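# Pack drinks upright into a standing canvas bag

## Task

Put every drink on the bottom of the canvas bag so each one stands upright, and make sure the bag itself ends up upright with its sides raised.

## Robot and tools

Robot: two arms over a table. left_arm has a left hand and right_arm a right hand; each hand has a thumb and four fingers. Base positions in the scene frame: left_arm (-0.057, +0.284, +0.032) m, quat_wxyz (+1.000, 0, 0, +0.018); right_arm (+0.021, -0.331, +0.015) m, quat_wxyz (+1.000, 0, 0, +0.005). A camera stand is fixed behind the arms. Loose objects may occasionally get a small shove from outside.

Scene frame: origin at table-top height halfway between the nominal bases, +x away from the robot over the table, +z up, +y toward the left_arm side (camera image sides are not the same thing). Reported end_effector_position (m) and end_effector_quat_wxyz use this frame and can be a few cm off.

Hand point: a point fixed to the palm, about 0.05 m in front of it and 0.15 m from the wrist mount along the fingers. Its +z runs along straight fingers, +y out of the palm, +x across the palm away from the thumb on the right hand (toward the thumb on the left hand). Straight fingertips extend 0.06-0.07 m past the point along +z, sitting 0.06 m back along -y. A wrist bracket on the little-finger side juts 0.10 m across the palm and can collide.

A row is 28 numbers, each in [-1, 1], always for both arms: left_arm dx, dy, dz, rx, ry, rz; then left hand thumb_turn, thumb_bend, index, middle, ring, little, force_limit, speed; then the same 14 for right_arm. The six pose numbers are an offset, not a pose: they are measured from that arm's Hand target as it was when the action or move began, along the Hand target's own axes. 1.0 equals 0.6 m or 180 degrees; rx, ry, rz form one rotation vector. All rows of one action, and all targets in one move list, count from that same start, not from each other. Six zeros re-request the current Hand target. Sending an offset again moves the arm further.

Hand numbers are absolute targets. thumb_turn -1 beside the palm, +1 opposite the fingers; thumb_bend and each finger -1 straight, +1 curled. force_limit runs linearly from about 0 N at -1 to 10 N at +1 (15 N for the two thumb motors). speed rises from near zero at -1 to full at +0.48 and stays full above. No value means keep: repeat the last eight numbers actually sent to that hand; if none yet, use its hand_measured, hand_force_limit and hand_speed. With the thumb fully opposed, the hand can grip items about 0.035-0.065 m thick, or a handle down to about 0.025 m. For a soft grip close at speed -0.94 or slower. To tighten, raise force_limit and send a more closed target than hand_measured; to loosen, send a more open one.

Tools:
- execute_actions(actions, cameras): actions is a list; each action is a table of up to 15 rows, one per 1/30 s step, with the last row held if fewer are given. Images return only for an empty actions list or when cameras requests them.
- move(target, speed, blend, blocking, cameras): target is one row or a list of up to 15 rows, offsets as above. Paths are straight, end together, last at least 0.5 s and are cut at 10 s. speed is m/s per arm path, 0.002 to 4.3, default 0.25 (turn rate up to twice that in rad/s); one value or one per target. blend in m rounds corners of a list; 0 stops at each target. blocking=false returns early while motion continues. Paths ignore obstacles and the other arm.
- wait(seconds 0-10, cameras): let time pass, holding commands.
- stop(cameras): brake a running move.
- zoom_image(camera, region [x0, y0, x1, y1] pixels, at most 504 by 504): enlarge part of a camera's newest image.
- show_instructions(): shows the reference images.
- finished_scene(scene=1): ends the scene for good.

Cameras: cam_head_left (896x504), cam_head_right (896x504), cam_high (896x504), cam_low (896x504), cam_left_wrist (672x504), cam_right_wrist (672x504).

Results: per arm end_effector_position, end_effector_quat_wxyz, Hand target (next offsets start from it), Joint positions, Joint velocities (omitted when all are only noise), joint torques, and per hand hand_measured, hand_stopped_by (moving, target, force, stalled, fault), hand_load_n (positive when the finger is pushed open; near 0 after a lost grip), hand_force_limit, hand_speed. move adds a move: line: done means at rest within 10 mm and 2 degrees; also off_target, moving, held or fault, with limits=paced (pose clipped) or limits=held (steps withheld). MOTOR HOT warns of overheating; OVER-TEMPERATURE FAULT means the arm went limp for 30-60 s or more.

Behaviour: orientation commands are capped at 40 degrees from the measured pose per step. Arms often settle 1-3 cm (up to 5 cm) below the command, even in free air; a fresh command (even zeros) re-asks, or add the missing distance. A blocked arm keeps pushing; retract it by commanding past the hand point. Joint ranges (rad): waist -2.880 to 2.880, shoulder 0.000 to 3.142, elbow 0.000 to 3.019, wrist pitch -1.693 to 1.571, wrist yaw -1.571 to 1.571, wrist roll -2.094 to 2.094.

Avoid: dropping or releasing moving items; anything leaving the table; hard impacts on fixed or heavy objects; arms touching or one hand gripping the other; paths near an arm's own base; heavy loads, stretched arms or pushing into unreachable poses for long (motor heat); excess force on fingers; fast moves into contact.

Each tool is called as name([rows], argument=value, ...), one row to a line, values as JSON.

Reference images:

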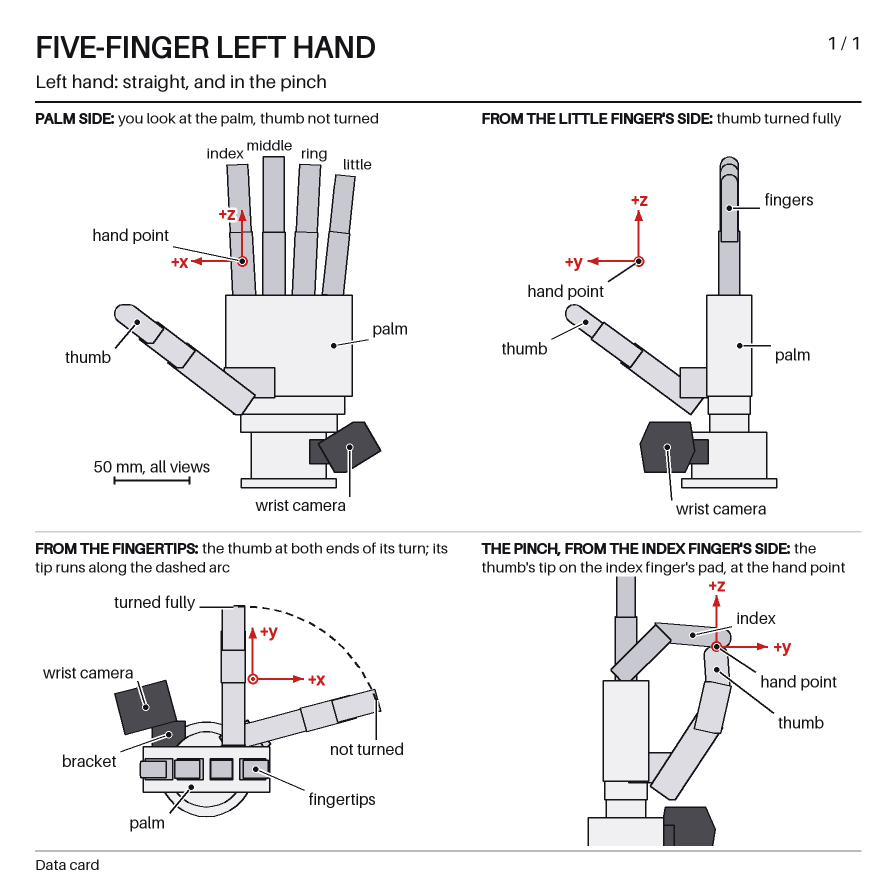

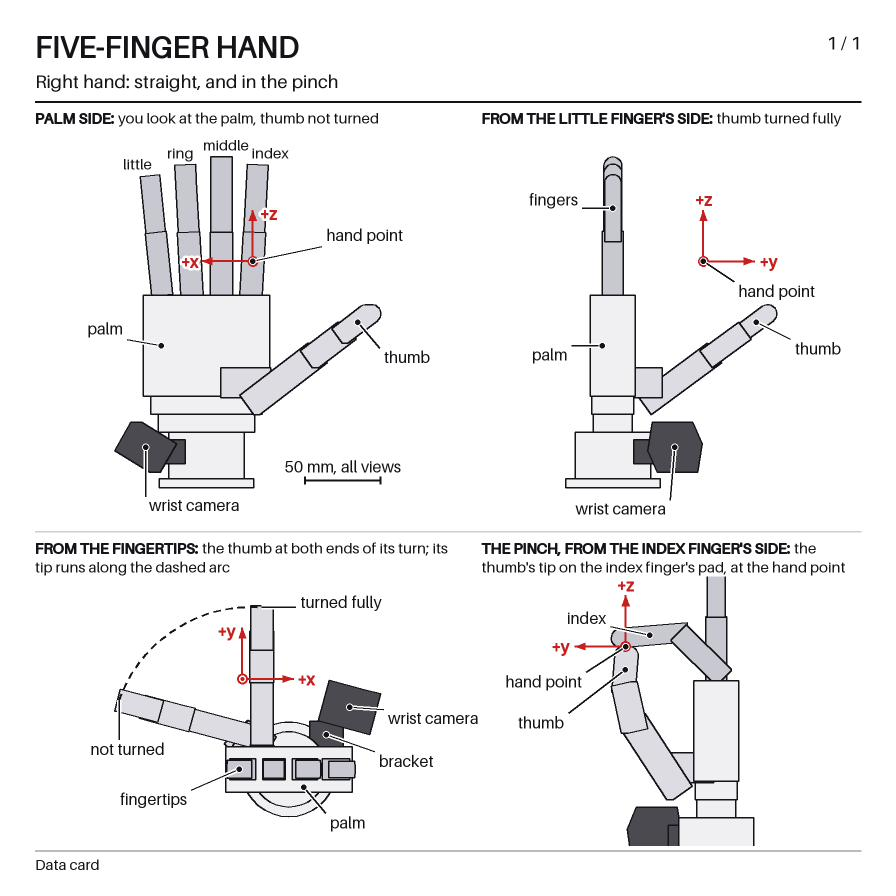

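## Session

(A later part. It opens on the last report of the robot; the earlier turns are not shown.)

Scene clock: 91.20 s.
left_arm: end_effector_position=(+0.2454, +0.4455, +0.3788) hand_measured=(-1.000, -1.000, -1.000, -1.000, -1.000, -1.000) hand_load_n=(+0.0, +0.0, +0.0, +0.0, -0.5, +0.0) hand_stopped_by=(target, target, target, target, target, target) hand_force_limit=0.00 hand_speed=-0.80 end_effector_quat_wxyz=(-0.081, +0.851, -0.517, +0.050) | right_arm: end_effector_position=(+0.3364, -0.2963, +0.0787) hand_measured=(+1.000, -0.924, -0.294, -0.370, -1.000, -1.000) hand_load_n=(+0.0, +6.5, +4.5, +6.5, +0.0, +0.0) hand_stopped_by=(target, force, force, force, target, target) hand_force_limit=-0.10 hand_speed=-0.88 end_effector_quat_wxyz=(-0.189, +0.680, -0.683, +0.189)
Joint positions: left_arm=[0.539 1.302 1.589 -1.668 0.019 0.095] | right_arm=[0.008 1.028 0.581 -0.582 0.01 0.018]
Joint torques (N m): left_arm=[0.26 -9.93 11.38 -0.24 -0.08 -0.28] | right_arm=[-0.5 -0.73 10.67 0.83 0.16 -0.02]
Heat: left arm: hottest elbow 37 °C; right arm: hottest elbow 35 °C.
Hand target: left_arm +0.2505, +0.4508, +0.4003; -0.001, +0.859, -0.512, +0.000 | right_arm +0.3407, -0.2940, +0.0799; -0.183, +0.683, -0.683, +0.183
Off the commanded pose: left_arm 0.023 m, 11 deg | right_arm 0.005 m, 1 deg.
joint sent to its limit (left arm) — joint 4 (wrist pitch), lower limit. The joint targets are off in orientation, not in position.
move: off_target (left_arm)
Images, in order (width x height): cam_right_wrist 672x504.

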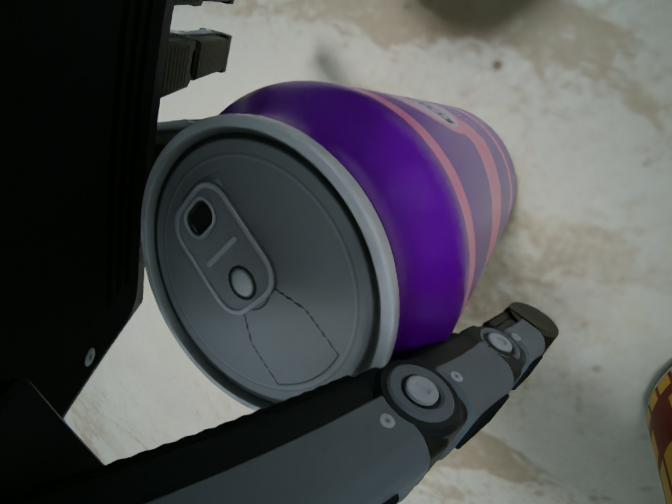

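move(target=[0,0,0,0,0,0,-1,-1,-1,-1,-1,-1,0,-0.8,0,-0.0667,-0.1155,0,0,0,1,0.3,0.2,0.3,-1,-1,-0.1,-0.88], speed=0.1, cameras=["cam_right_wrist","cam_low"])

Scene clock: 93.07 s.
left_arm: end_effector_position=(+0.2454, +0.4455, +0.3788) hand_measured=(-1.000, -1.000, -1.000, -1.000, -1.000, -1.000) hand_load_n=(+0.0, +0.0, +0.0, +0.0, -0.5, +0.0) hand_stopped_by=(target, target, target, target, target, target) hand_force_limit=0.00 hand_speed=-0.80 end_effector_quat_wxyz=(-0.081, +0.851, -0.517, +0.050) | right_arm: end_effector_position=(+0.3224, -0.2966, +0.1321) hand_measured=(+1.000, -0.922, -0.294, -0.370, -1.000, -1.000) hand_load_n=(+0.0, +0.0, +0.0, +0.0, +0.0, +0.0) hand_stopped_by=(target, force, force, force, target, target) hand_force_limit=-0.10 hand_speed=-0.88 end_effector_quat_wxyz=(-0.163, +0.686, -0.689, +0.164)
Joint positions: left_arm=[0.539 1.302 1.589 -1.668 0.019 0.095] | right_arm=[0.008 0.973 0.714 -0.843 0.01 0.018]
Joint torques (N m): left_arm=[0.26 -9.93 11.37 -0.24 -0.08 -0.28] | right_arm=[-0.56 -3.37 13.85 0.9 0.15 -0.02]
Heat: left arm: hottest elbow 37 °C; right arm: hottest elbow 36 °C.
Hand target: left_arm +0.2505, +0.4508, +0.4003; -0.001, +0.859, -0.512, +0.000 | right_arm +0.3409, -0.2939, +0.1600; -0.183, +0.683, -0.683, +0.183
Off the commanded pose: left_arm 0.023 m, 11 deg | right_arm 0.033 m, 3 deg.
joint sent to its limit (left arm) — joint 4 (wrist pitch), lower limit. The joint targets are off in orientation, not in position.
move: off_target (left_arm, right_arm)
Images, in order (width x height): cam_low 896x504, cam_right_wrist 672x504.

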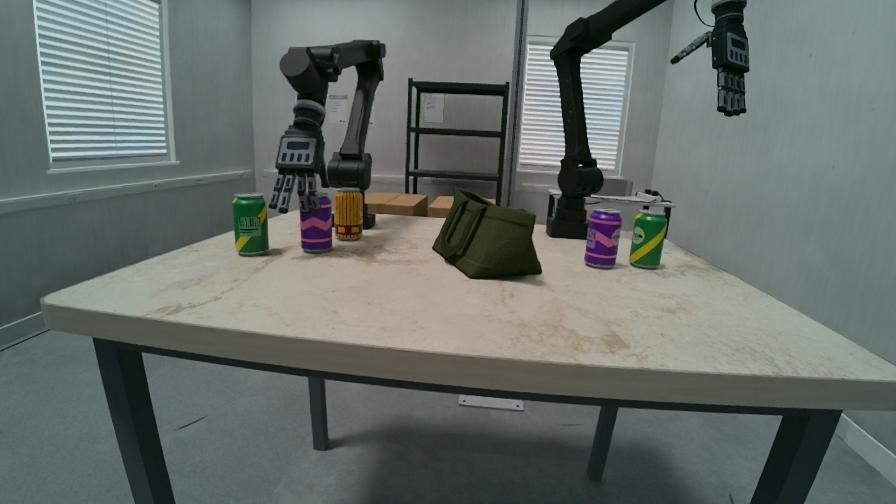

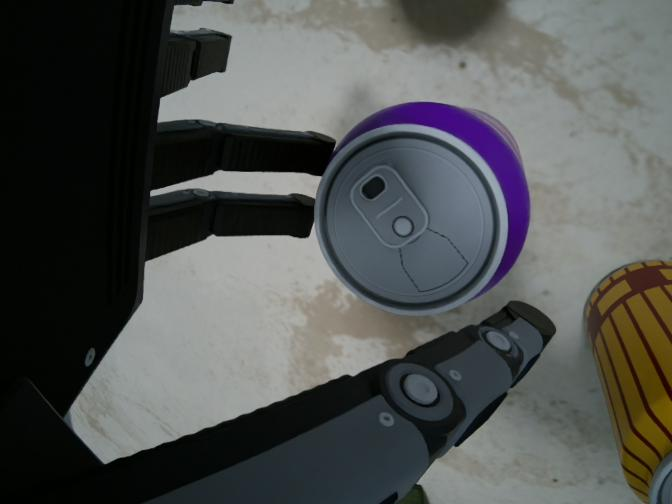

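move([
  [0,0,0,0,0,0,-1,-1,-1,-1,-1,-1,0,-0.8,0,0,0,0,0,0,1,-1,-1,-1,-1,-1,0,0],
  [0,0,0,0,0,0,-1,-1,-1,-1,-1,-1,0,-0.8,0,-0.0417,-0.0722,0.1111,0,0,1,-1,-1,-1,-1,-1,0,0],
], speed=0.15, cameras=["cam_right_wrist"])

Scene clock: 99.37 s.
left_arm: end_effector_position=(+0.2454, +0.4455, +0.3788) hand_measured=(-1.000, -1.000, -1.000, -1.000, -1.000, -1.000) hand_load_n=(+0.0, -0.5, +0.0, +0.0, +0.0, +0.0) hand_stopped_by=(target, target, target, target, target, target) hand_force_limit=0.00 hand_speed=-0.80 end_effector_quat_wxyz=(-0.081, +0.851, -0.517, +0.050) | right_arm: end_effector_position=(+0.3398, -0.2966, +0.2108) hand_measured=(+1.000, -1.000, -1.000, -1.000, -1.000, -1.000) hand_load_n=(+0.0, +0.0, +0.0, +0.0, +0.0, +0.0) hand_stopped_by=(target, target, target, target, target, target) hand_force_limit=0.00 hand_speed=0.00 end_effector_quat_wxyz=(-0.293, +0.642, -0.645, +0.295)
Joint positions: left_arm=[0.539 1.302 1.589 -1.668 0.019 0.095] | right_arm=[0.014 0.692 0.673 -0.695 0.022 0.018]
Joint torques (N m): left_arm=[0.26 -9.99 11.37 -0.24 -0.08 -0.28] | right_arm=[-0.44 -0.5 8.96 2.88 0.18 -0.03]
Heat: left arm: hottest elbow 37 °C; right arm: hottest elbow 36 °C.
Hand target: left_arm +0.2505, +0.4508, +0.4003; -0.001, +0.859, -0.512, +0.000 | right_arm +0.3408, -0.2938, +0.2099; -0.298, +0.641, -0.641, +0.299
Off the commanded pose: left_arm 0.023 m, 11 deg | right_arm 0.003 m, 1 deg.
joint sent to its limit (left arm) — joint 4 (wrist pitch), lower limit. The joint targets are off in orientation, not in position.
move: off_target (left_arm)
Images, in order (width x height): cam_right_wrist 672x504.

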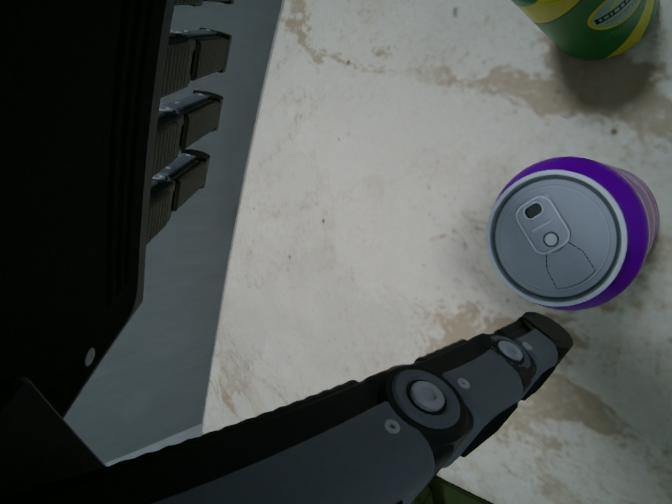

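move(target=[0,0,0,0,0,0,-1,-1,-1,-1,-1,-1,0,-0.8,-0.005,0.1175,0.0725,0,0,0,1,-1,-1,-1,-1,-1,0,0], speed=0.15, cameras=["cam_right_wrist"])

Scene clock: 101.70 s.
left_arm: end_effector_position=(+0.2454, +0.4455, +0.3788) hand_measured=(-1.000, -1.000, -1.000, -1.000, -1.000, -1.000) hand_load_n=(+0.0, +0.0, +0.0, +0.0, +0.0, +0.0) hand_stopped_by=(target, target, target, target, target, target) hand_force_limit=0.00 hand_speed=-0.80 end_effector_quat_wxyz=(-0.081, +0.851, -0.517, +0.050) | right_arm: end_effector_position=(+0.3279, -0.2941, +0.1302) hand_measured=(+1.000, -1.000, -1.000, -1.000, -1.000, -1.000) hand_load_n=(+0.0, +0.0, +0.0, +0.0, +0.0, +0.0) hand_stopped_by=(target, target, target, target, target, target) hand_force_limit=0.00 hand_speed=0.00 end_effector_quat_wxyz=(-0.294, +0.643, -0.642, +0.298)
Joint positions: left_arm=[0.539 1.302 1.589 -1.668 0.019 0.095] | right_arm=[0.031 0.681 0.454 -0.482 0.035 0.023]
Joint torques (N m): left_arm=[0.26 -9.99 11.38 -0.23 -0.09 -0.28] | right_arm=[-0.38 0.38 8.81 2.85 0.18 0.03]
Heat: left arm: hottest elbow 37 °C; right arm: hottest elbow 36 °C.
Hand target: left_arm +0.2505, +0.4508, +0.4003; -0.001, +0.859, -0.512, +0.000 | right_arm +0.3288, -0.2911, +0.1279; -0.298, +0.641, -0.641, +0.299
Off the commanded pose: left_arm 0.023 m, 11 deg | right_arm 0.004 m, 1 deg.
joint sent to its limit (left arm) — joint 4 (wrist pitch), lower limit. The joint targets are off in orientation, not in position.
move: off_target (left_arm)
Images, in order (width x height): cam_right_wrist 672x504.

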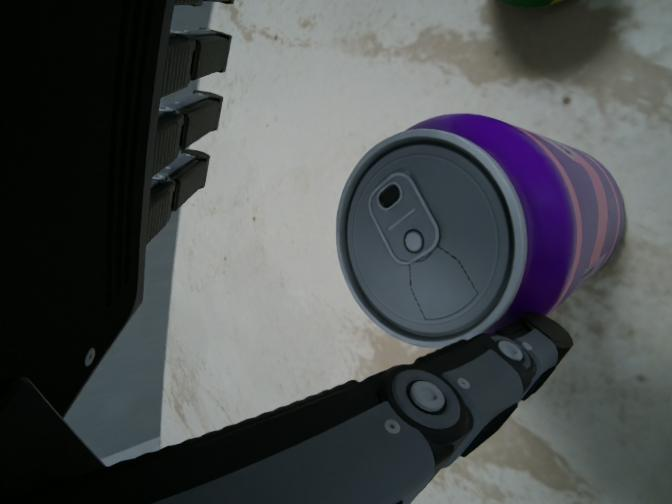

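move(target=[0,0,0,0,0,0,-1,-1,-1,-1,-1,-1,0,-0.8,0,0.0715,0.0535,0,0,0,1,-1,-1,-1,-1,-1,0,0], speed=0.1, cameras=["cam_right_wrist","cam_low"])

Scene clock: 103.63 s.
left_arm: end_effector_position=(+0.2454, +0.4455, +0.3788) hand_measured=(-1.000, -1.000, -1.000, -1.000, -1.000, -1.000) hand_load_n=(+0.0, +0.0, +0.0, +0.0, +0.0, +0.0) hand_stopped_by=(target, target, target, target, target, target) hand_force_limit=0.00 hand_speed=-0.80 end_effector_quat_wxyz=(-0.081, +0.851, -0.517, +0.050) | right_arm: end_effector_position=(+0.3254, -0.2940, +0.0788) hand_measured=(+1.000, -1.000, -1.000, -1.000, -1.000, -1.000) hand_load_n=(+0.5, +0.0, +0.0, +0.0, -0.5, +0.0) hand_stopped_by=(target, target, target, target, target, target) hand_force_limit=0.00 hand_speed=0.00 end_effector_quat_wxyz=(-0.296, +0.642, -0.641, +0.300)
Joint positions: left_arm=[0.539 1.302 1.589 -1.668 0.019 0.095] | right_arm=[0.031 0.742 0.329 -0.288 0.036 0.023]
Joint torques (N m): left_arm=[0.26 -9.99 11.38 -0.24 -0.08 -0.28] | right_arm=[-0.44 0.97 8.38 2.96 0.19 0.04]
Heat: left arm: hottest elbow 37 °C; right arm: hottest elbow 36 °C.
Hand target: left_arm +0.2505, +0.4508, +0.4003; -0.001, +0.859, -0.512, +0.000 | right_arm +0.3258, -0.2911, +0.0745; -0.298, +0.641, -0.641, +0.299
Off the commanded pose: left_arm 0.023 m, 11 deg | right_arm 0.005 m, 0 deg.
joint sent to its limit (left arm) — joint 4 (wrist pitch), lower limit. The joint targets are off in orientation, not in position.
move: off_target (left_arm)
Images, in order (width x height): cam_low 896x504, cam_right_wrist 672x504.

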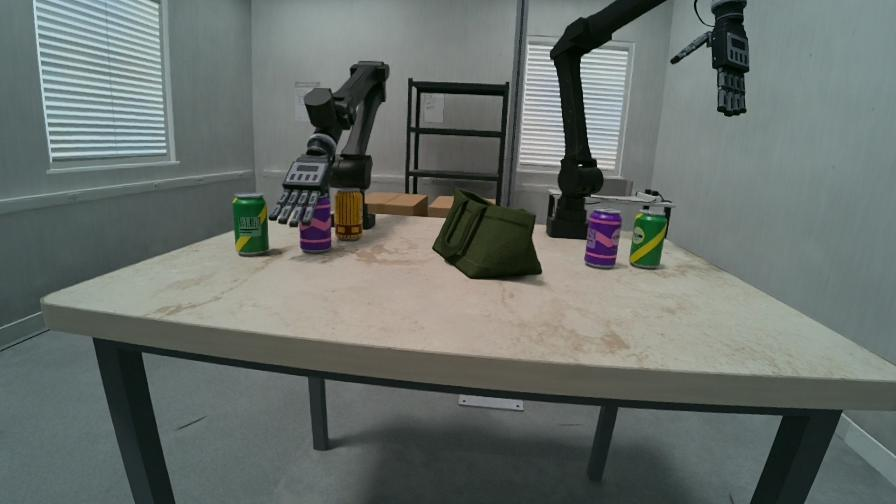

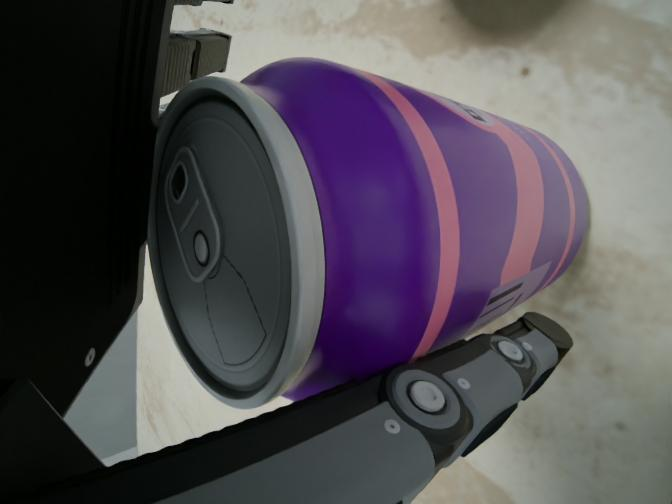

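move([
  [0,0,0,0,0,0,-1,-1,-1,-1,-1,-1,0,-0.8,0,0,0,0,0,0,1,-1,0.2,0.2,-0.35,-0.35,-0.2,-0.85],
  [0,0,0,0,0,0,-1,-1,-1,-1,-1,-1,0,-0.8,0,0,0,0,0,0,1,0.5,0.3,0.3,-0.35,-0.35,0.2,-0.88],
], speed=0.1, cameras=["cam_right_wrist","cam_low"])

Scene clock: 111.67 s.
left_arm: end_effector_position=(+0.2454, +0.4455, +0.3788) hand_measured=(-1.000, -1.000, -1.000, -1.000, -1.000, -1.000) hand_load_n=(+0.0, +0.0, +0.0, +0.0, +0.0, +0.0) hand_stopped_by=(target, target, target, target, target, target) hand_force_limit=0.00 hand_speed=-0.80 end_effector_quat_wxyz=(-0.081, +0.851, -0.517, +0.050) | right_arm: end_effector_position=(+0.3269, -0.2933, +0.0799) hand_measured=(+1.000, -0.218, +0.300, -0.148, -0.350, -0.350) hand_load_n=(+1.0, +9.5, +2.5, +0.0, +0.0, +0.0) hand_stopped_by=(target, force, target, force, target, target) hand_force_limit=0.20 hand_speed=-0.88 end_effector_quat_wxyz=(-0.299, +0.640, -0.640, +0.301)
Joint positions: left_arm=[0.539 1.302 1.589 -1.668 0.019 0.095] | right_arm=[0.033 0.742 0.329 -0.281 0.036 0.026]
Joint torques (N m): left_arm=[0.21 -9.93 11.37 -0.24 -0.09 -0.28] | right_arm=[-0.56 1.08 8.36 2.66 0.19 0.01]
Heat: left arm: hottest elbow 37 °C; right arm: hottest elbow 36 °C.
Hand target: left_arm +0.2505, +0.4508, +0.4003; -0.001, +0.859, -0.512, +0.000 | right_arm +0.3258, -0.2910, +0.0745; -0.298, +0.641, -0.641, +0.299
Off the commanded pose: left_arm 0.023 m, 11 deg | right_arm 0.006 m, 0 deg.
joint sent to its limit (left arm) — joint 4 (wrist pitch), lower limit. The joint targets are off in orientation, not in position.
move: off_target (left_arm)
Images, in order (width x height): cam_low 896x504, cam_right_wrist 672x504.

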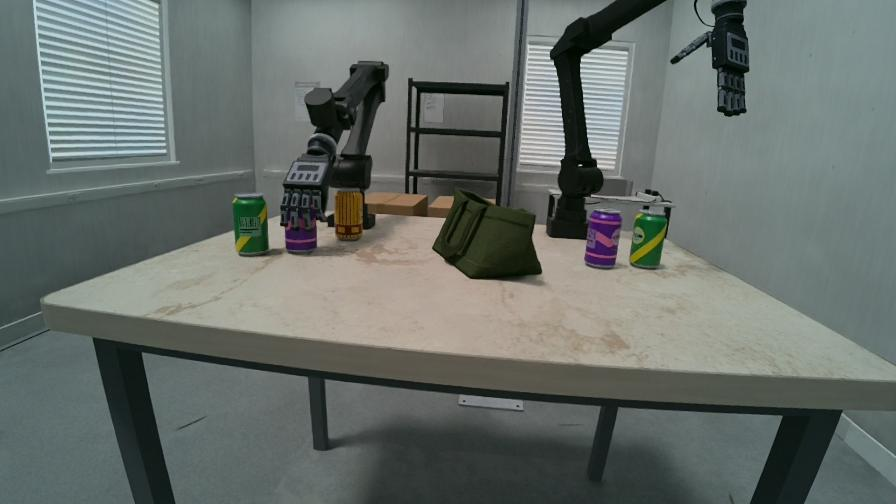

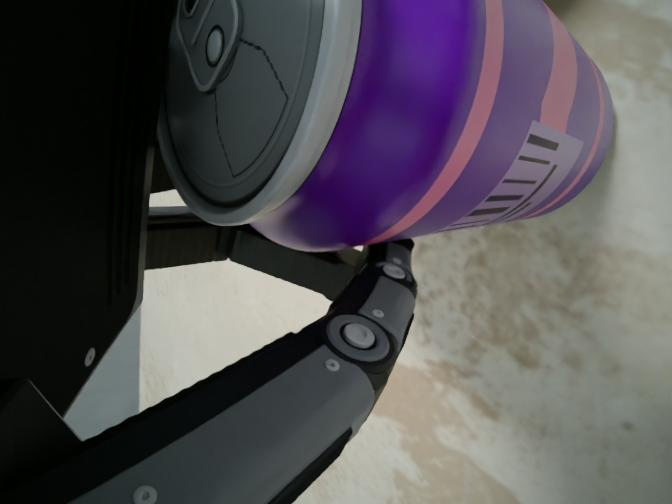

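move(target=[0,0,0,0,0,0,-1,-1,-1,-1,-1,-1,0,-0.8,0,0,0,0,0,0,1,-1,-1,-1,-1,-1,0,-0.2], speed=0.1, cameras=["cam_right_wrist","cam_high"])

Scene clock: 115.90 s.
left_arm: end_effector_position=(+0.2454, +0.4455, +0.3788) hand_measured=(-1.000, -1.000, -1.000, -1.000, -1.000, -1.000) hand_load_n=(+0.0, +0.0, +0.0, +0.0, +0.0, +0.0) hand_stopped_by=(target, target, target, target, target, target) hand_force_limit=0.00 hand_speed=-0.80 end_effector_quat_wxyz=(-0.081, +0.851, -0.517, +0.050) | right_arm: end_effector_position=(+0.3269, -0.2933, +0.0799) hand_measured=(+1.000, -1.000, -1.000, -1.000, -1.000, -1.000) hand_load_n=(+0.0, +0.0, +0.0, +0.0, +0.0, +0.0) hand_stopped_by=(target, target, target, target, target, target) hand_force_limit=0.00 hand_speed=-0.20 end_effector_quat_wxyz=(-0.299, +0.640, -0.640, +0.301)
Joint positions: left_arm=[0.539 1.302 1.589 -1.668 0.019 0.095] | right_arm=[0.033 0.742 0.329 -0.281 0.036 0.026]
Joint torques (N m): left_arm=[0.21 -9.99 11.38 -0.24 -0.08 -0.28] | right_arm=[-0.5 1.08 8.38 2.67 0.17 0.01]
Heat: left arm: hottest elbow 38 °C; right arm: hottest elbow 36 °C.
Hand target: left_arm +0.2505, +0.4508, +0.4003; -0.001, +0.859, -0.512, +0.000 | right_arm +0.3258, -0.2910, +0.0745; -0.298, +0.641, -0.641, +0.299
Off the commanded pose: left_arm 0.023 m, 11 deg | right_arm 0.006 m, 0 deg.
joint sent to its limit (left arm) — joint 4 (wrist pitch), lower limit. The joint targets are off in orientation, not in position.
move: off_target (left_arm)
Images, in order (width x height): cam_high 896x504, cam_right_wrist 672x504.

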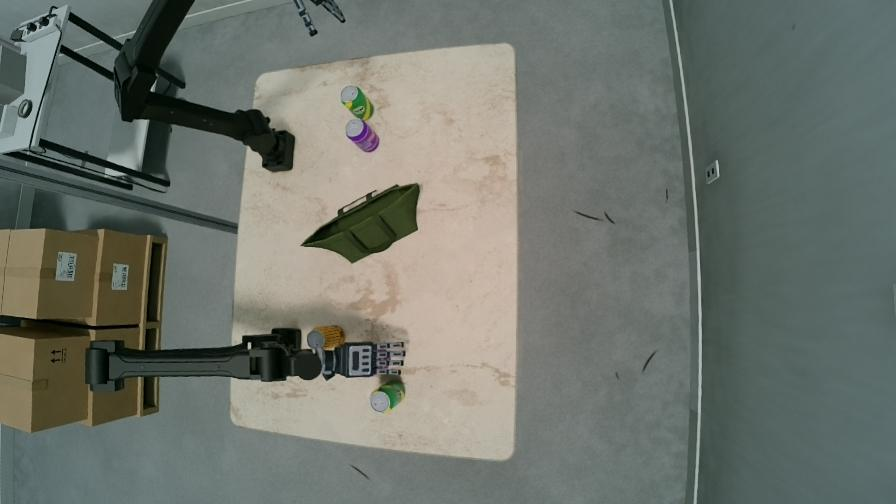

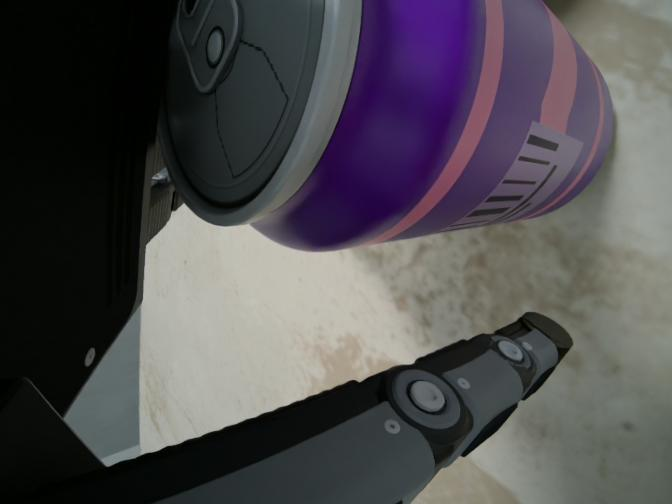

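move([
  [0,0,0,0,0,0,-1,-1,-1,-1,-1,-1,0,-0.8,0,0,0,0,0,0,1,-1,-1,-1,-0.5,-0.35,0,-0.2],
  [0,0,0,0,0,0,-1,-1,-1,-1,-1,-1,0,-0.8,0.048,0,0,0,0,0,1,-1,-1,-1,-0.5,-0.35,0,-0.2],
], speed=0.1, cameras=["cam_right_wrist","cam_low"])

Scene clock: 118.73 s.
left_arm: end_effector_position=(+0.2454, +0.4455, +0.3788) hand_measured=(-1.000, -1.000, -1.000, -1.000, -1.000, -1.000) hand_load_n=(+0.0, +0.0, +0.0, +0.0, +0.0, +0.0) hand_stopped_by=(target, target, target, target, target, target) hand_force_limit=0.00 hand_speed=-0.80 end_effector_quat_wxyz=(-0.081, +0.851, -0.517, +0.050) | right_arm: end_effector_position=(+0.3263, -0.3171, +0.0794) hand_measured=(+1.000, -1.000, -1.000, -1.000, -0.500, -0.350) hand_load_n=(+0.0, +0.0, -0.5, +0.0, +0.0, +0.0) hand_stopped_by=(target, target, target, target, target, target) hand_force_limit=0.00 hand_speed=-0.20 end_effector_quat_wxyz=(-0.301, +0.640, -0.641, +0.298)
Joint positions: left_arm=[0.539 1.302 1.589 -1.668 0.019 0.095] | right_arm=[-0.096 0.746 0.329 -0.281 -0.069 -0.053]
Joint torques (N m): left_arm=[0.26 -10.05 11.37 -0.24 -0.08 -0.28] | right_arm=[-1.85 1.08 8.5 2.7 -0.11 -0.15]
Heat: left arm: hottest elbow 38 °C; right arm: hottest elbow 36 °C.
Hand target: left_arm +0.2505, +0.4508, +0.4003; -0.001, +0.859, -0.512, +0.000 | right_arm +0.3258, -0.3198, +0.0745; -0.298, +0.641, -0.641, +0.299
Off the commanded pose: left_arm 0.023 m, 11 deg | right_arm 0.006 m, 0 deg.
joint sent to its limit (left arm) — joint 4 (wrist pitch), lower limit. The joint targets are off in orientation, not in position.
move: off_target (left_arm)
Images, in order (width x height): cam_low 896x504, cam_right_wrist 672x504.

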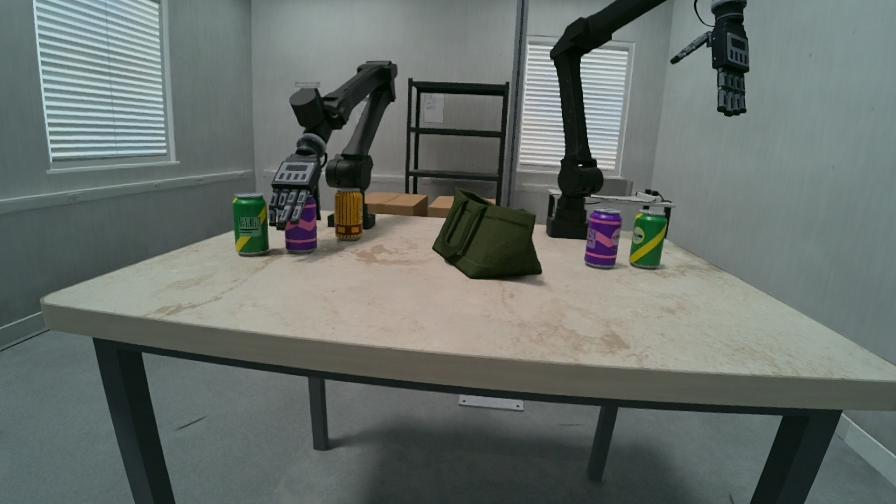

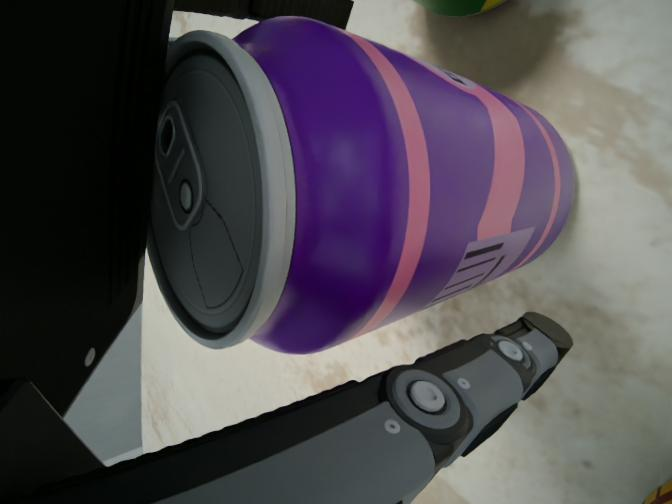

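move([
  [0,0,0,0,0,0,-1,-1,-1,-1,-1,-1,0,-0.8,0,-0.1596,-0.134,0,0,0,1,-1,-1,-1,-1,-1,0,0],
  [0,0,0,0,0,0,-1,-1,-1,-1,-1,-1,0,-0.8,0.158,-0.2347,-0.0447,0,0,0,1,-1,-1,-1,-1,-1,0,0],
], speed=0.2, blend=[0.02,0], cameras=["cam_right_wrist","cam_high"])

Scene clock: 123.23 s.
left_arm: end_effector_position=(+0.2454, +0.4455, +0.3788) hand_measured=(-1.000, -1.000, -1.000, -1.000, -1.000, -1.000) hand_load_n=(+0.0, -0.5, +0.0, +0.0, +0.0, +0.0) hand_stopped_by=(target, target, target, target, target, target) hand_force_limit=0.00 hand_speed=-0.80 end_effector_quat_wxyz=(-0.081, +0.851, -0.517, +0.050) | right_arm: end_effector_position=(+0.3720, -0.4019, +0.1693) hand_measured=(+1.000, -1.000, -1.000, -1.000, -1.000, -1.000) hand_load_n=(+0.0, +0.0, +0.0, +0.0, +0.0, +0.0) hand_stopped_by=(target, target, target, target, target, target) hand_force_limit=0.00 hand_speed=0.00 end_effector_quat_wxyz=(-0.287, +0.645, -0.656, +0.268)
Joint positions: left_arm=[0.539 1.302 1.589 -1.668 0.019 0.095] | right_arm=[-0.407 0.936 0.696 -0.57 -0.302 -0.26]
Joint torques (N m): left_arm=[0.21 -9.99 11.38 -0.25 -0.09 -0.28] | right_arm=[-1.73 -1.79 14.65 2.69 -0.26 -0.14]
Heat: left arm: hottest elbow 38 °C; right arm: hottest elbow 37 °C.
Hand target: left_arm +0.2505, +0.4508, +0.4003; -0.001, +0.859, -0.512, +0.000 | right_arm +0.3958, -0.4146, +0.1997; -0.298, +0.641, -0.641, +0.299
Off the commanded pose: left_arm 0.023 m, 11 deg | right_arm 0.041 m, 4 deg.
joint sent to its limit (left arm) — joint 4 (wrist pitch), lower limit. The joint targets are off in orientation, not in position.
move: off_target (left_arm, right_arm)
Images, in order (width x height): cam_high 896x504, cam_right_wrist 672x504.

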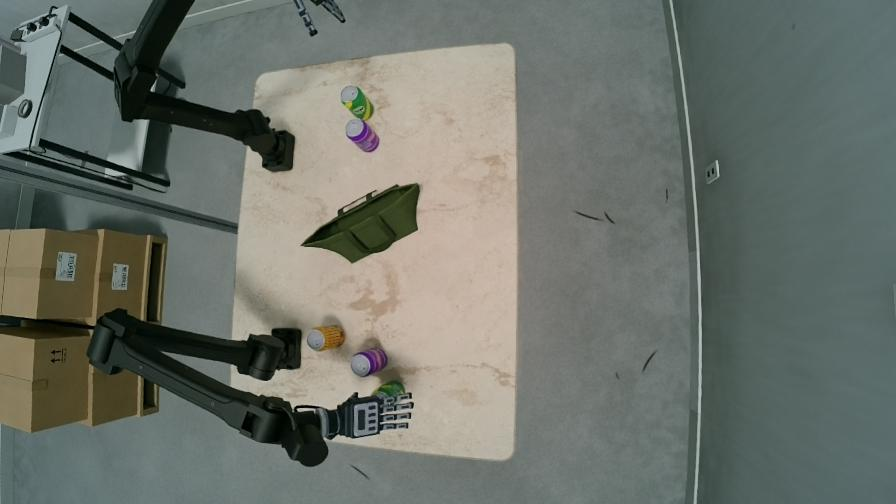

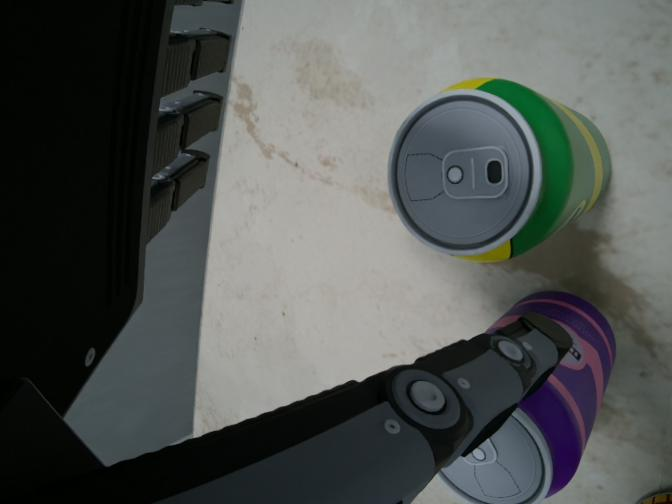

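move(target=[0,0,0,0,0,0,-1,-1,-1,-1,-1,-1,0,-0.8,0.0033,0.0873,0.0515,0,0,0,1,-1,-1,-1,-1,-1,0,0], speed=0.2, cameras=["cam_right_wrist"])

Scene clock: 125.63 s.
left_arm: end_effector_position=(+0.2454, +0.4455, +0.3788) hand_measured=(-1.000, -1.000, -1.000, -1.000, -1.000, -1.000) hand_load_n=(+0.0, +0.0, +0.0, +0.0, -0.5, +0.0) hand_stopped_by=(target, target, target, target, target, target) hand_force_limit=0.00 hand_speed=-0.80 end_effector_quat_wxyz=(-0.081, +0.851, -0.517, +0.050) | right_arm: end_effector_position=(+0.3854, -0.4126, +0.1442) hand_measured=(+1.000, -1.000, -1.000, -1.000, -1.000, -1.000) hand_load_n=(+0.0, +0.0, +0.0, +0.0, +0.0, +0.0) hand_stopped_by=(target, target, target, target, target, target) hand_force_limit=0.00 hand_speed=0.00 end_effector_quat_wxyz=(-0.299, +0.641, -0.642, +0.296)
Joint positions: left_arm=[0.539 1.302 1.589 -1.668 0.019 0.095] | right_arm=[-0.425 0.976 0.625 -0.395 -0.317 -0.275]
Joint torques (N m): left_arm=[0.21 -9.93 11.37 -0.24 -0.08 -0.28] | right_arm=[-1.9 -2.26 8.68 2.77 -0.25 -0.13]
Heat: left arm: hottest elbow 38 °C; right arm: hottest elbow 37 °C.
Hand target: left_arm +0.2505, +0.4508, +0.4003; -0.001, +0.859, -0.512, +0.000 | right_arm +0.3859, -0.4166, +0.1399; -0.298, +0.641, -0.641, +0.299
Off the commanded pose: left_arm 0.023 m, 11 deg | right_arm 0.006 m, 0 deg.
joint sent to its limit (left arm) — joint 4 (wrist pitch), lower limit. The joint targets are off in orientation, not in position.
move: off_target (left_arm)
Images, in order (width x height): cam_right_wrist 672x504.

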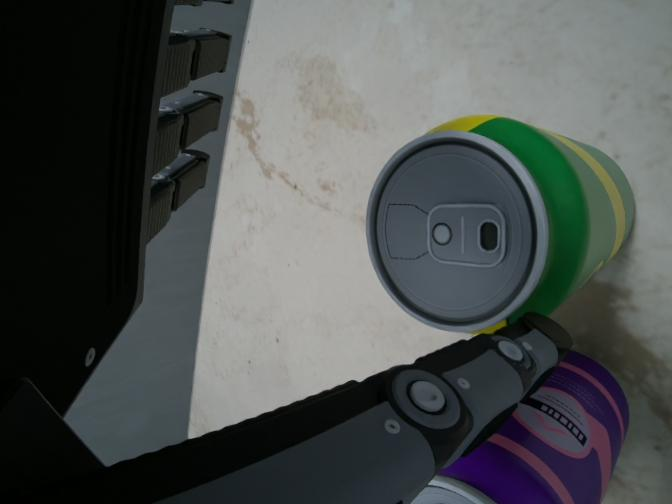

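move(target=[0,0,0,0,0,0,-1,-1,-1,-1,-1,-1,0,-0.8,0.0125,0.088,0.0673,0,0,0,1,-1,-1,-1,-1,-1,0,0], speed=0.12, cameras=["cam_right_wrist"])

Scene clock: 128.17 s.
left_arm: end_effector_position=(+0.2454, +0.4455, +0.3788) hand_measured=(-1.000, -1.000, -1.000, -1.000, -1.000, -1.000) hand_load_n=(+0.0, -0.5, +0.0, +0.0, +0.0, +0.0) hand_stopped_by=(target, target, target, target, target, target) hand_force_limit=0.00 hand_speed=-0.80 end_effector_quat_wxyz=(-0.081, +0.851, -0.517, +0.050) | right_arm: end_effector_position=(+0.3843, -0.4209, +0.0796) hand_measured=(+1.000, -1.000, -1.000, -1.000, -1.000, -1.000) hand_load_n=(+0.0, +0.0, +0.0, +0.0, +0.0, +0.0) hand_stopped_by=(target, target, target, target, target, target) hand_force_limit=0.00 hand_speed=0.00 end_effector_quat_wxyz=(-0.300, +0.641, -0.641, +0.298)
Joint positions: left_arm=[0.539 1.302 1.589 -1.668 0.019 0.095] | right_arm=[-0.454 1.096 0.506 -0.16 -0.339 -0.296]
Joint torques (N m): left_arm=[0.26 -9.93 11.37 -0.24 -0.08 -0.28] | right_arm=[-1.85 -2.61 7.62 2.76 -0.24 -0.13]
Heat: left arm: hottest elbow 38 °C; right arm: hottest elbow 37 °C.
Hand target: left_arm +0.2505, +0.4508, +0.4003; -0.001, +0.859, -0.512, +0.000 | right_arm +0.3828, -0.4241, +0.0733; -0.298, +0.641, -0.641, +0.299
Off the commanded pose: left_arm 0.023 m, 11 deg | right_arm 0.007 m, 0 deg.
joint sent to its limit (left arm) — joint 4 (wrist pitch), lower limit. The joint targets are off in orientation, not in position.
move: off_target (left_arm)
Images, in order (width x height): cam_right_wrist 672x504.

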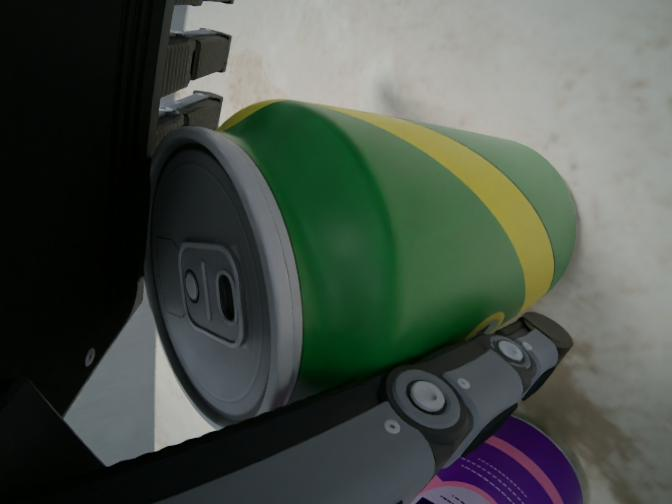

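move([
  [0,0,0,0,0,0,-1,-1,-1,-1,-1,-1,0,-0.8,0,0,0,0,0,0,1,-1,-1,-1,0.3,-0.2,-0.6,-0.8],
  [0,0,0,0,0,0,-1,-1,-1,-1,-1,-1,0,-0.8,0,0,0,0,0,0,1,-1,0.2,0.2,0.3,-0.2,-0.4,-0.85],
], speed=0.1, cameras=["cam_right_wrist"])

Scene clock: 133.07 s.
left_arm: end_effector_position=(+0.2454, +0.4455, +0.3788) hand_measured=(-1.000, -1.000, -1.000, -1.000, -1.000, -1.000) hand_load_n=(+0.0, -0.5, +0.0, +0.0, +0.0, +0.0) hand_stopped_by=(target, target, target, target, target, target) hand_force_limit=0.00 hand_speed=-0.80 end_effector_quat_wxyz=(-0.081, +0.851, -0.517, +0.050) | right_arm: end_effector_position=(+0.3851, -0.4214, +0.0801) hand_measured=(+1.000, -1.000, -0.126, -0.168, -0.022, -0.200) hand_load_n=(+0.0, +0.5, +3.0, +3.0, +0.5, +0.0) hand_stopped_by=(target, target, force, force, force, target) hand_force_limit=-0.40 hand_speed=-0.85 end_effector_quat_wxyz=(-0.301, +0.641, -0.639, +0.300)
Joint positions: left_arm=[0.539 1.302 1.589 -1.668 0.019 0.095] | right_arm=[-0.454 1.096 0.506 -0.155 -0.34 -0.297]
Joint torques (N m): left_arm=[0.21 -9.93 11.38 -0.24 -0.08 -0.27] | right_arm=[-1.85 -2.61 7.6 2.65 -0.23 -0.12]
Heat: left arm: hottest elbow 38 °C; right arm: hottest elbow 36 °C.
Hand target: left_arm +0.2505, +0.4508, +0.4003; -0.001, +0.859, -0.512, +0.000 | right_arm +0.3828, -0.4241, +0.0734; -0.299, +0.641, -0.641, +0.299
Off the commanded pose: left_arm 0.023 m, 11 deg | right_arm 0.008 m, 0 deg.
joint sent to its limit (left arm) — joint 4 (wrist pitch), lower limit. The joint targets are off in orientation, not in position.
move: off_target (left_arm)
Images, in order (width x height): cam_right_wrist 672x504.

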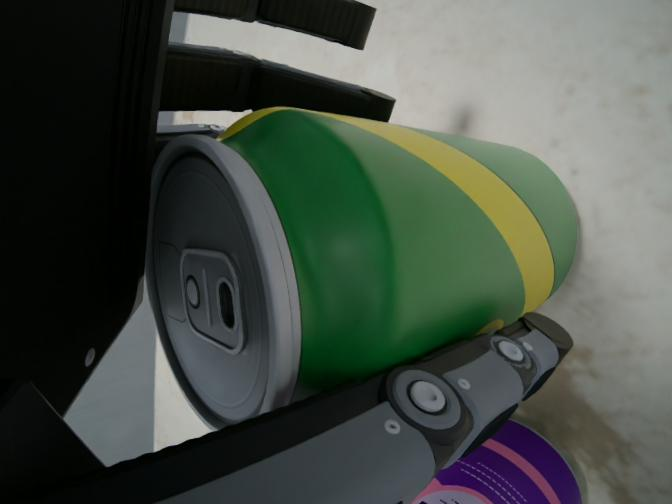

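move(target=[0,0,0,0,0,0,-1,-1,-1,-1,-1,-1,0,-0.8,0,0,0,0,0,0,1,0.5,0.2,0.2,0.3,-0.2,-0.3,-0.88], speed=0.1, cameras=["cam_right_wrist"])

Scene clock: 138.03 s.
left_arm: end_effector_position=(+0.2454, +0.4455, +0.3788) hand_measured=(-1.000, -1.000, -1.000, -1.000, -1.000, -1.000) hand_load_n=(+0.0, +0.0, +0.0, +0.5, +0.0, +0.0) hand_stopped_by=(target, target, target, target, target, target) hand_force_limit=0.00 hand_speed=-0.80 end_effector_quat_wxyz=(-0.081, +0.851, -0.517, +0.050) | right_arm: end_effector_position=(+0.3856, -0.4215, +0.0804) hand_measured=(+1.000, -0.928, -0.126, -0.168, -0.022, -0.200) hand_load_n=(+0.0, +5.5, +6.5, +6.0, +1.0, +0.0) hand_stopped_by=(target, force, force, force, force, target) hand_force_limit=-0.30 hand_speed=-0.88 end_effector_quat_wxyz=(-0.301, +0.641, -0.639, +0.301)
Joint positions: left_arm=[0.539 1.302 1.589 -1.668 0.019 0.095] | right_arm=[-0.454 1.096 0.506 -0.153 -0.34 -0.297]
Joint torques (N m): left_arm=[0.26 -9.93 11.37 -0.25 -0.08 -0.28] | right_arm=[-1.79 -2.67 7.6 2.55 -0.21 -0.12]
Heat: left arm: hottest elbow 38 °C; right arm: hottest elbow 36 °C.
Hand target: left_arm +0.2505, +0.4508, +0.4003; -0.001, +0.859, -0.512, +0.000 | right_arm +0.3828, -0.4241, +0.0734; -0.299, +0.641, -0.641, +0.299
Off the commanded pose: left_arm 0.023 m, 11 deg | right_arm 0.008 m, 0 deg.
joint sent to its limit (left arm) — joint 4 (wrist pitch), lower limit. The joint targets are off in orientation, not in position.
move: off_target (left_arm)
Images, in order (width x height): cam_right_wrist 672x504.

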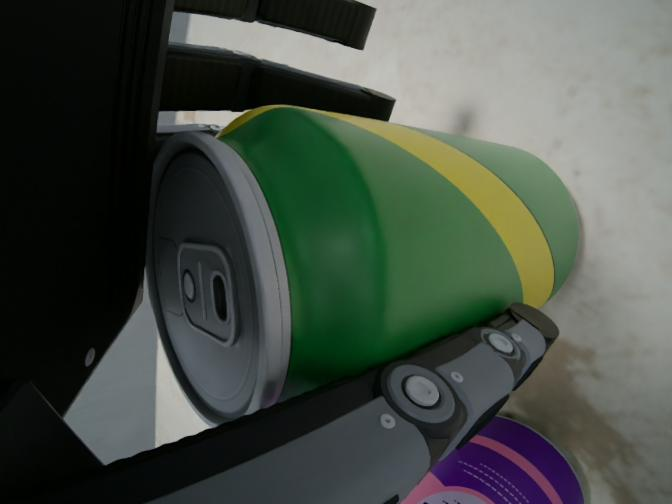

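move([
  [0,0,0,0,0,0,-1,-1,-1,-1,-1,-1,0,-0.8,0,0,0,0,0,0,1,0.55,0.2,0.2,0.3,-0.2,0.1,-0.88],
  [0,0,0,0,0,0,-1,-1,-1,-1,-1,-1,0,-0.8,0,-0.153,-0.1286,0,0,0,1,0.55,0.2,0.2,0.3,-0.2,0.1,-0.88],
], speed=0.12, cameras=["cam_right_wrist","cam_low"])

Scene clock: 141.00 s.
left_arm: end_effector_position=(+0.2454, +0.4455, +0.3788) hand_measured=(-1.000, -1.000, -1.000, -1.000, -1.000, -1.000) hand_load_n=(+0.0, +0.0, +0.0, +0.0, +0.0, +0.0) hand_stopped_by=(target, target, target, target, target, target) hand_force_limit=0.00 hand_speed=-0.80 end_effector_quat_wxyz=(-0.081, +0.851, -0.517, +0.050) | right_arm: end_effector_position=(+0.3569, -0.4086, +0.1435) hand_measured=(+1.000, -0.910, -0.126, -0.168, -0.022, -0.200) hand_load_n=(+1.0, +9.0, +4.5, +4.5, +1.0, +0.0) hand_stopped_by=(target, force, force, force, force, target) hand_force_limit=0.10 hand_speed=-0.88 end_effector_quat_wxyz=(-0.283, +0.649, -0.660, +0.253)
Joint positions: left_arm=[0.539 1.302 1.589 -1.668 0.019 0.095] | right_arm=[-0.454 0.948 0.645 -0.552 -0.338 -0.301]
Joint torques (N m): left_arm=[0.26 -9.93 11.37 -0.23 -0.09 -0.28] | right_arm=[-1.73 -4.42 16.21 1.59 -0.29 -0.07]
Heat: left arm: hottest elbow 38 °C; right arm: hottest elbow 36 °C.
Hand target: left_arm +0.2505, +0.4508, +0.4003; -0.001, +0.859, -0.512, +0.000 | right_arm +0.3827, -0.4240, +0.1932; -0.298, +0.641, -0.641, +0.299
Off the commanded pose: left_arm 0.023 m, 11 deg | right_arm 0.058 m, 6 deg.
joint sent to its limit (left arm) — joint 4 (wrist pitch), lower limit. The joint targets are off in orientation, not in position.
move: off_target (left_arm, right_arm)
Images, in order (width x height): cam_low 896x504, cam_right_wrist 672x504.

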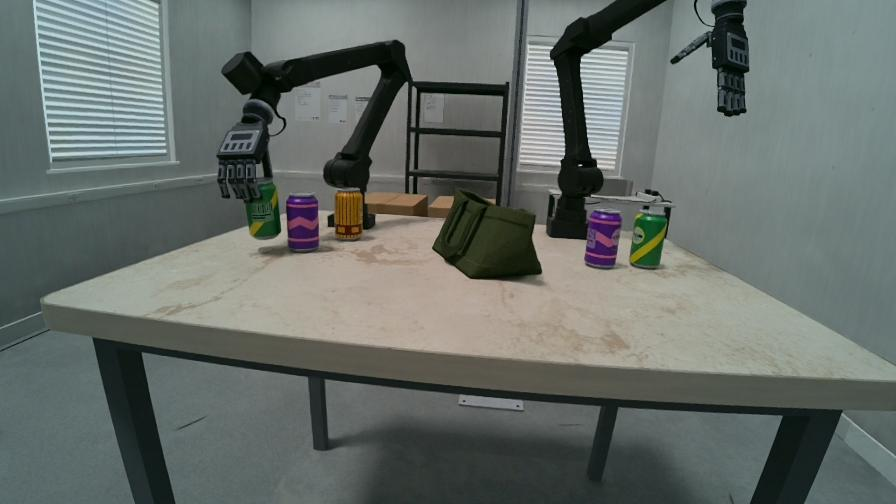

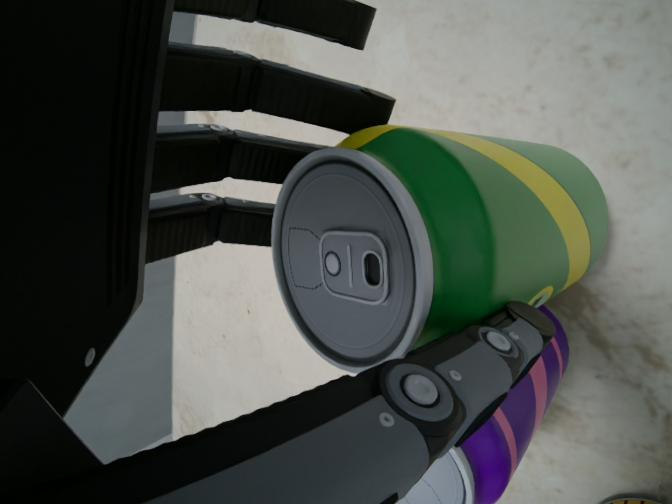

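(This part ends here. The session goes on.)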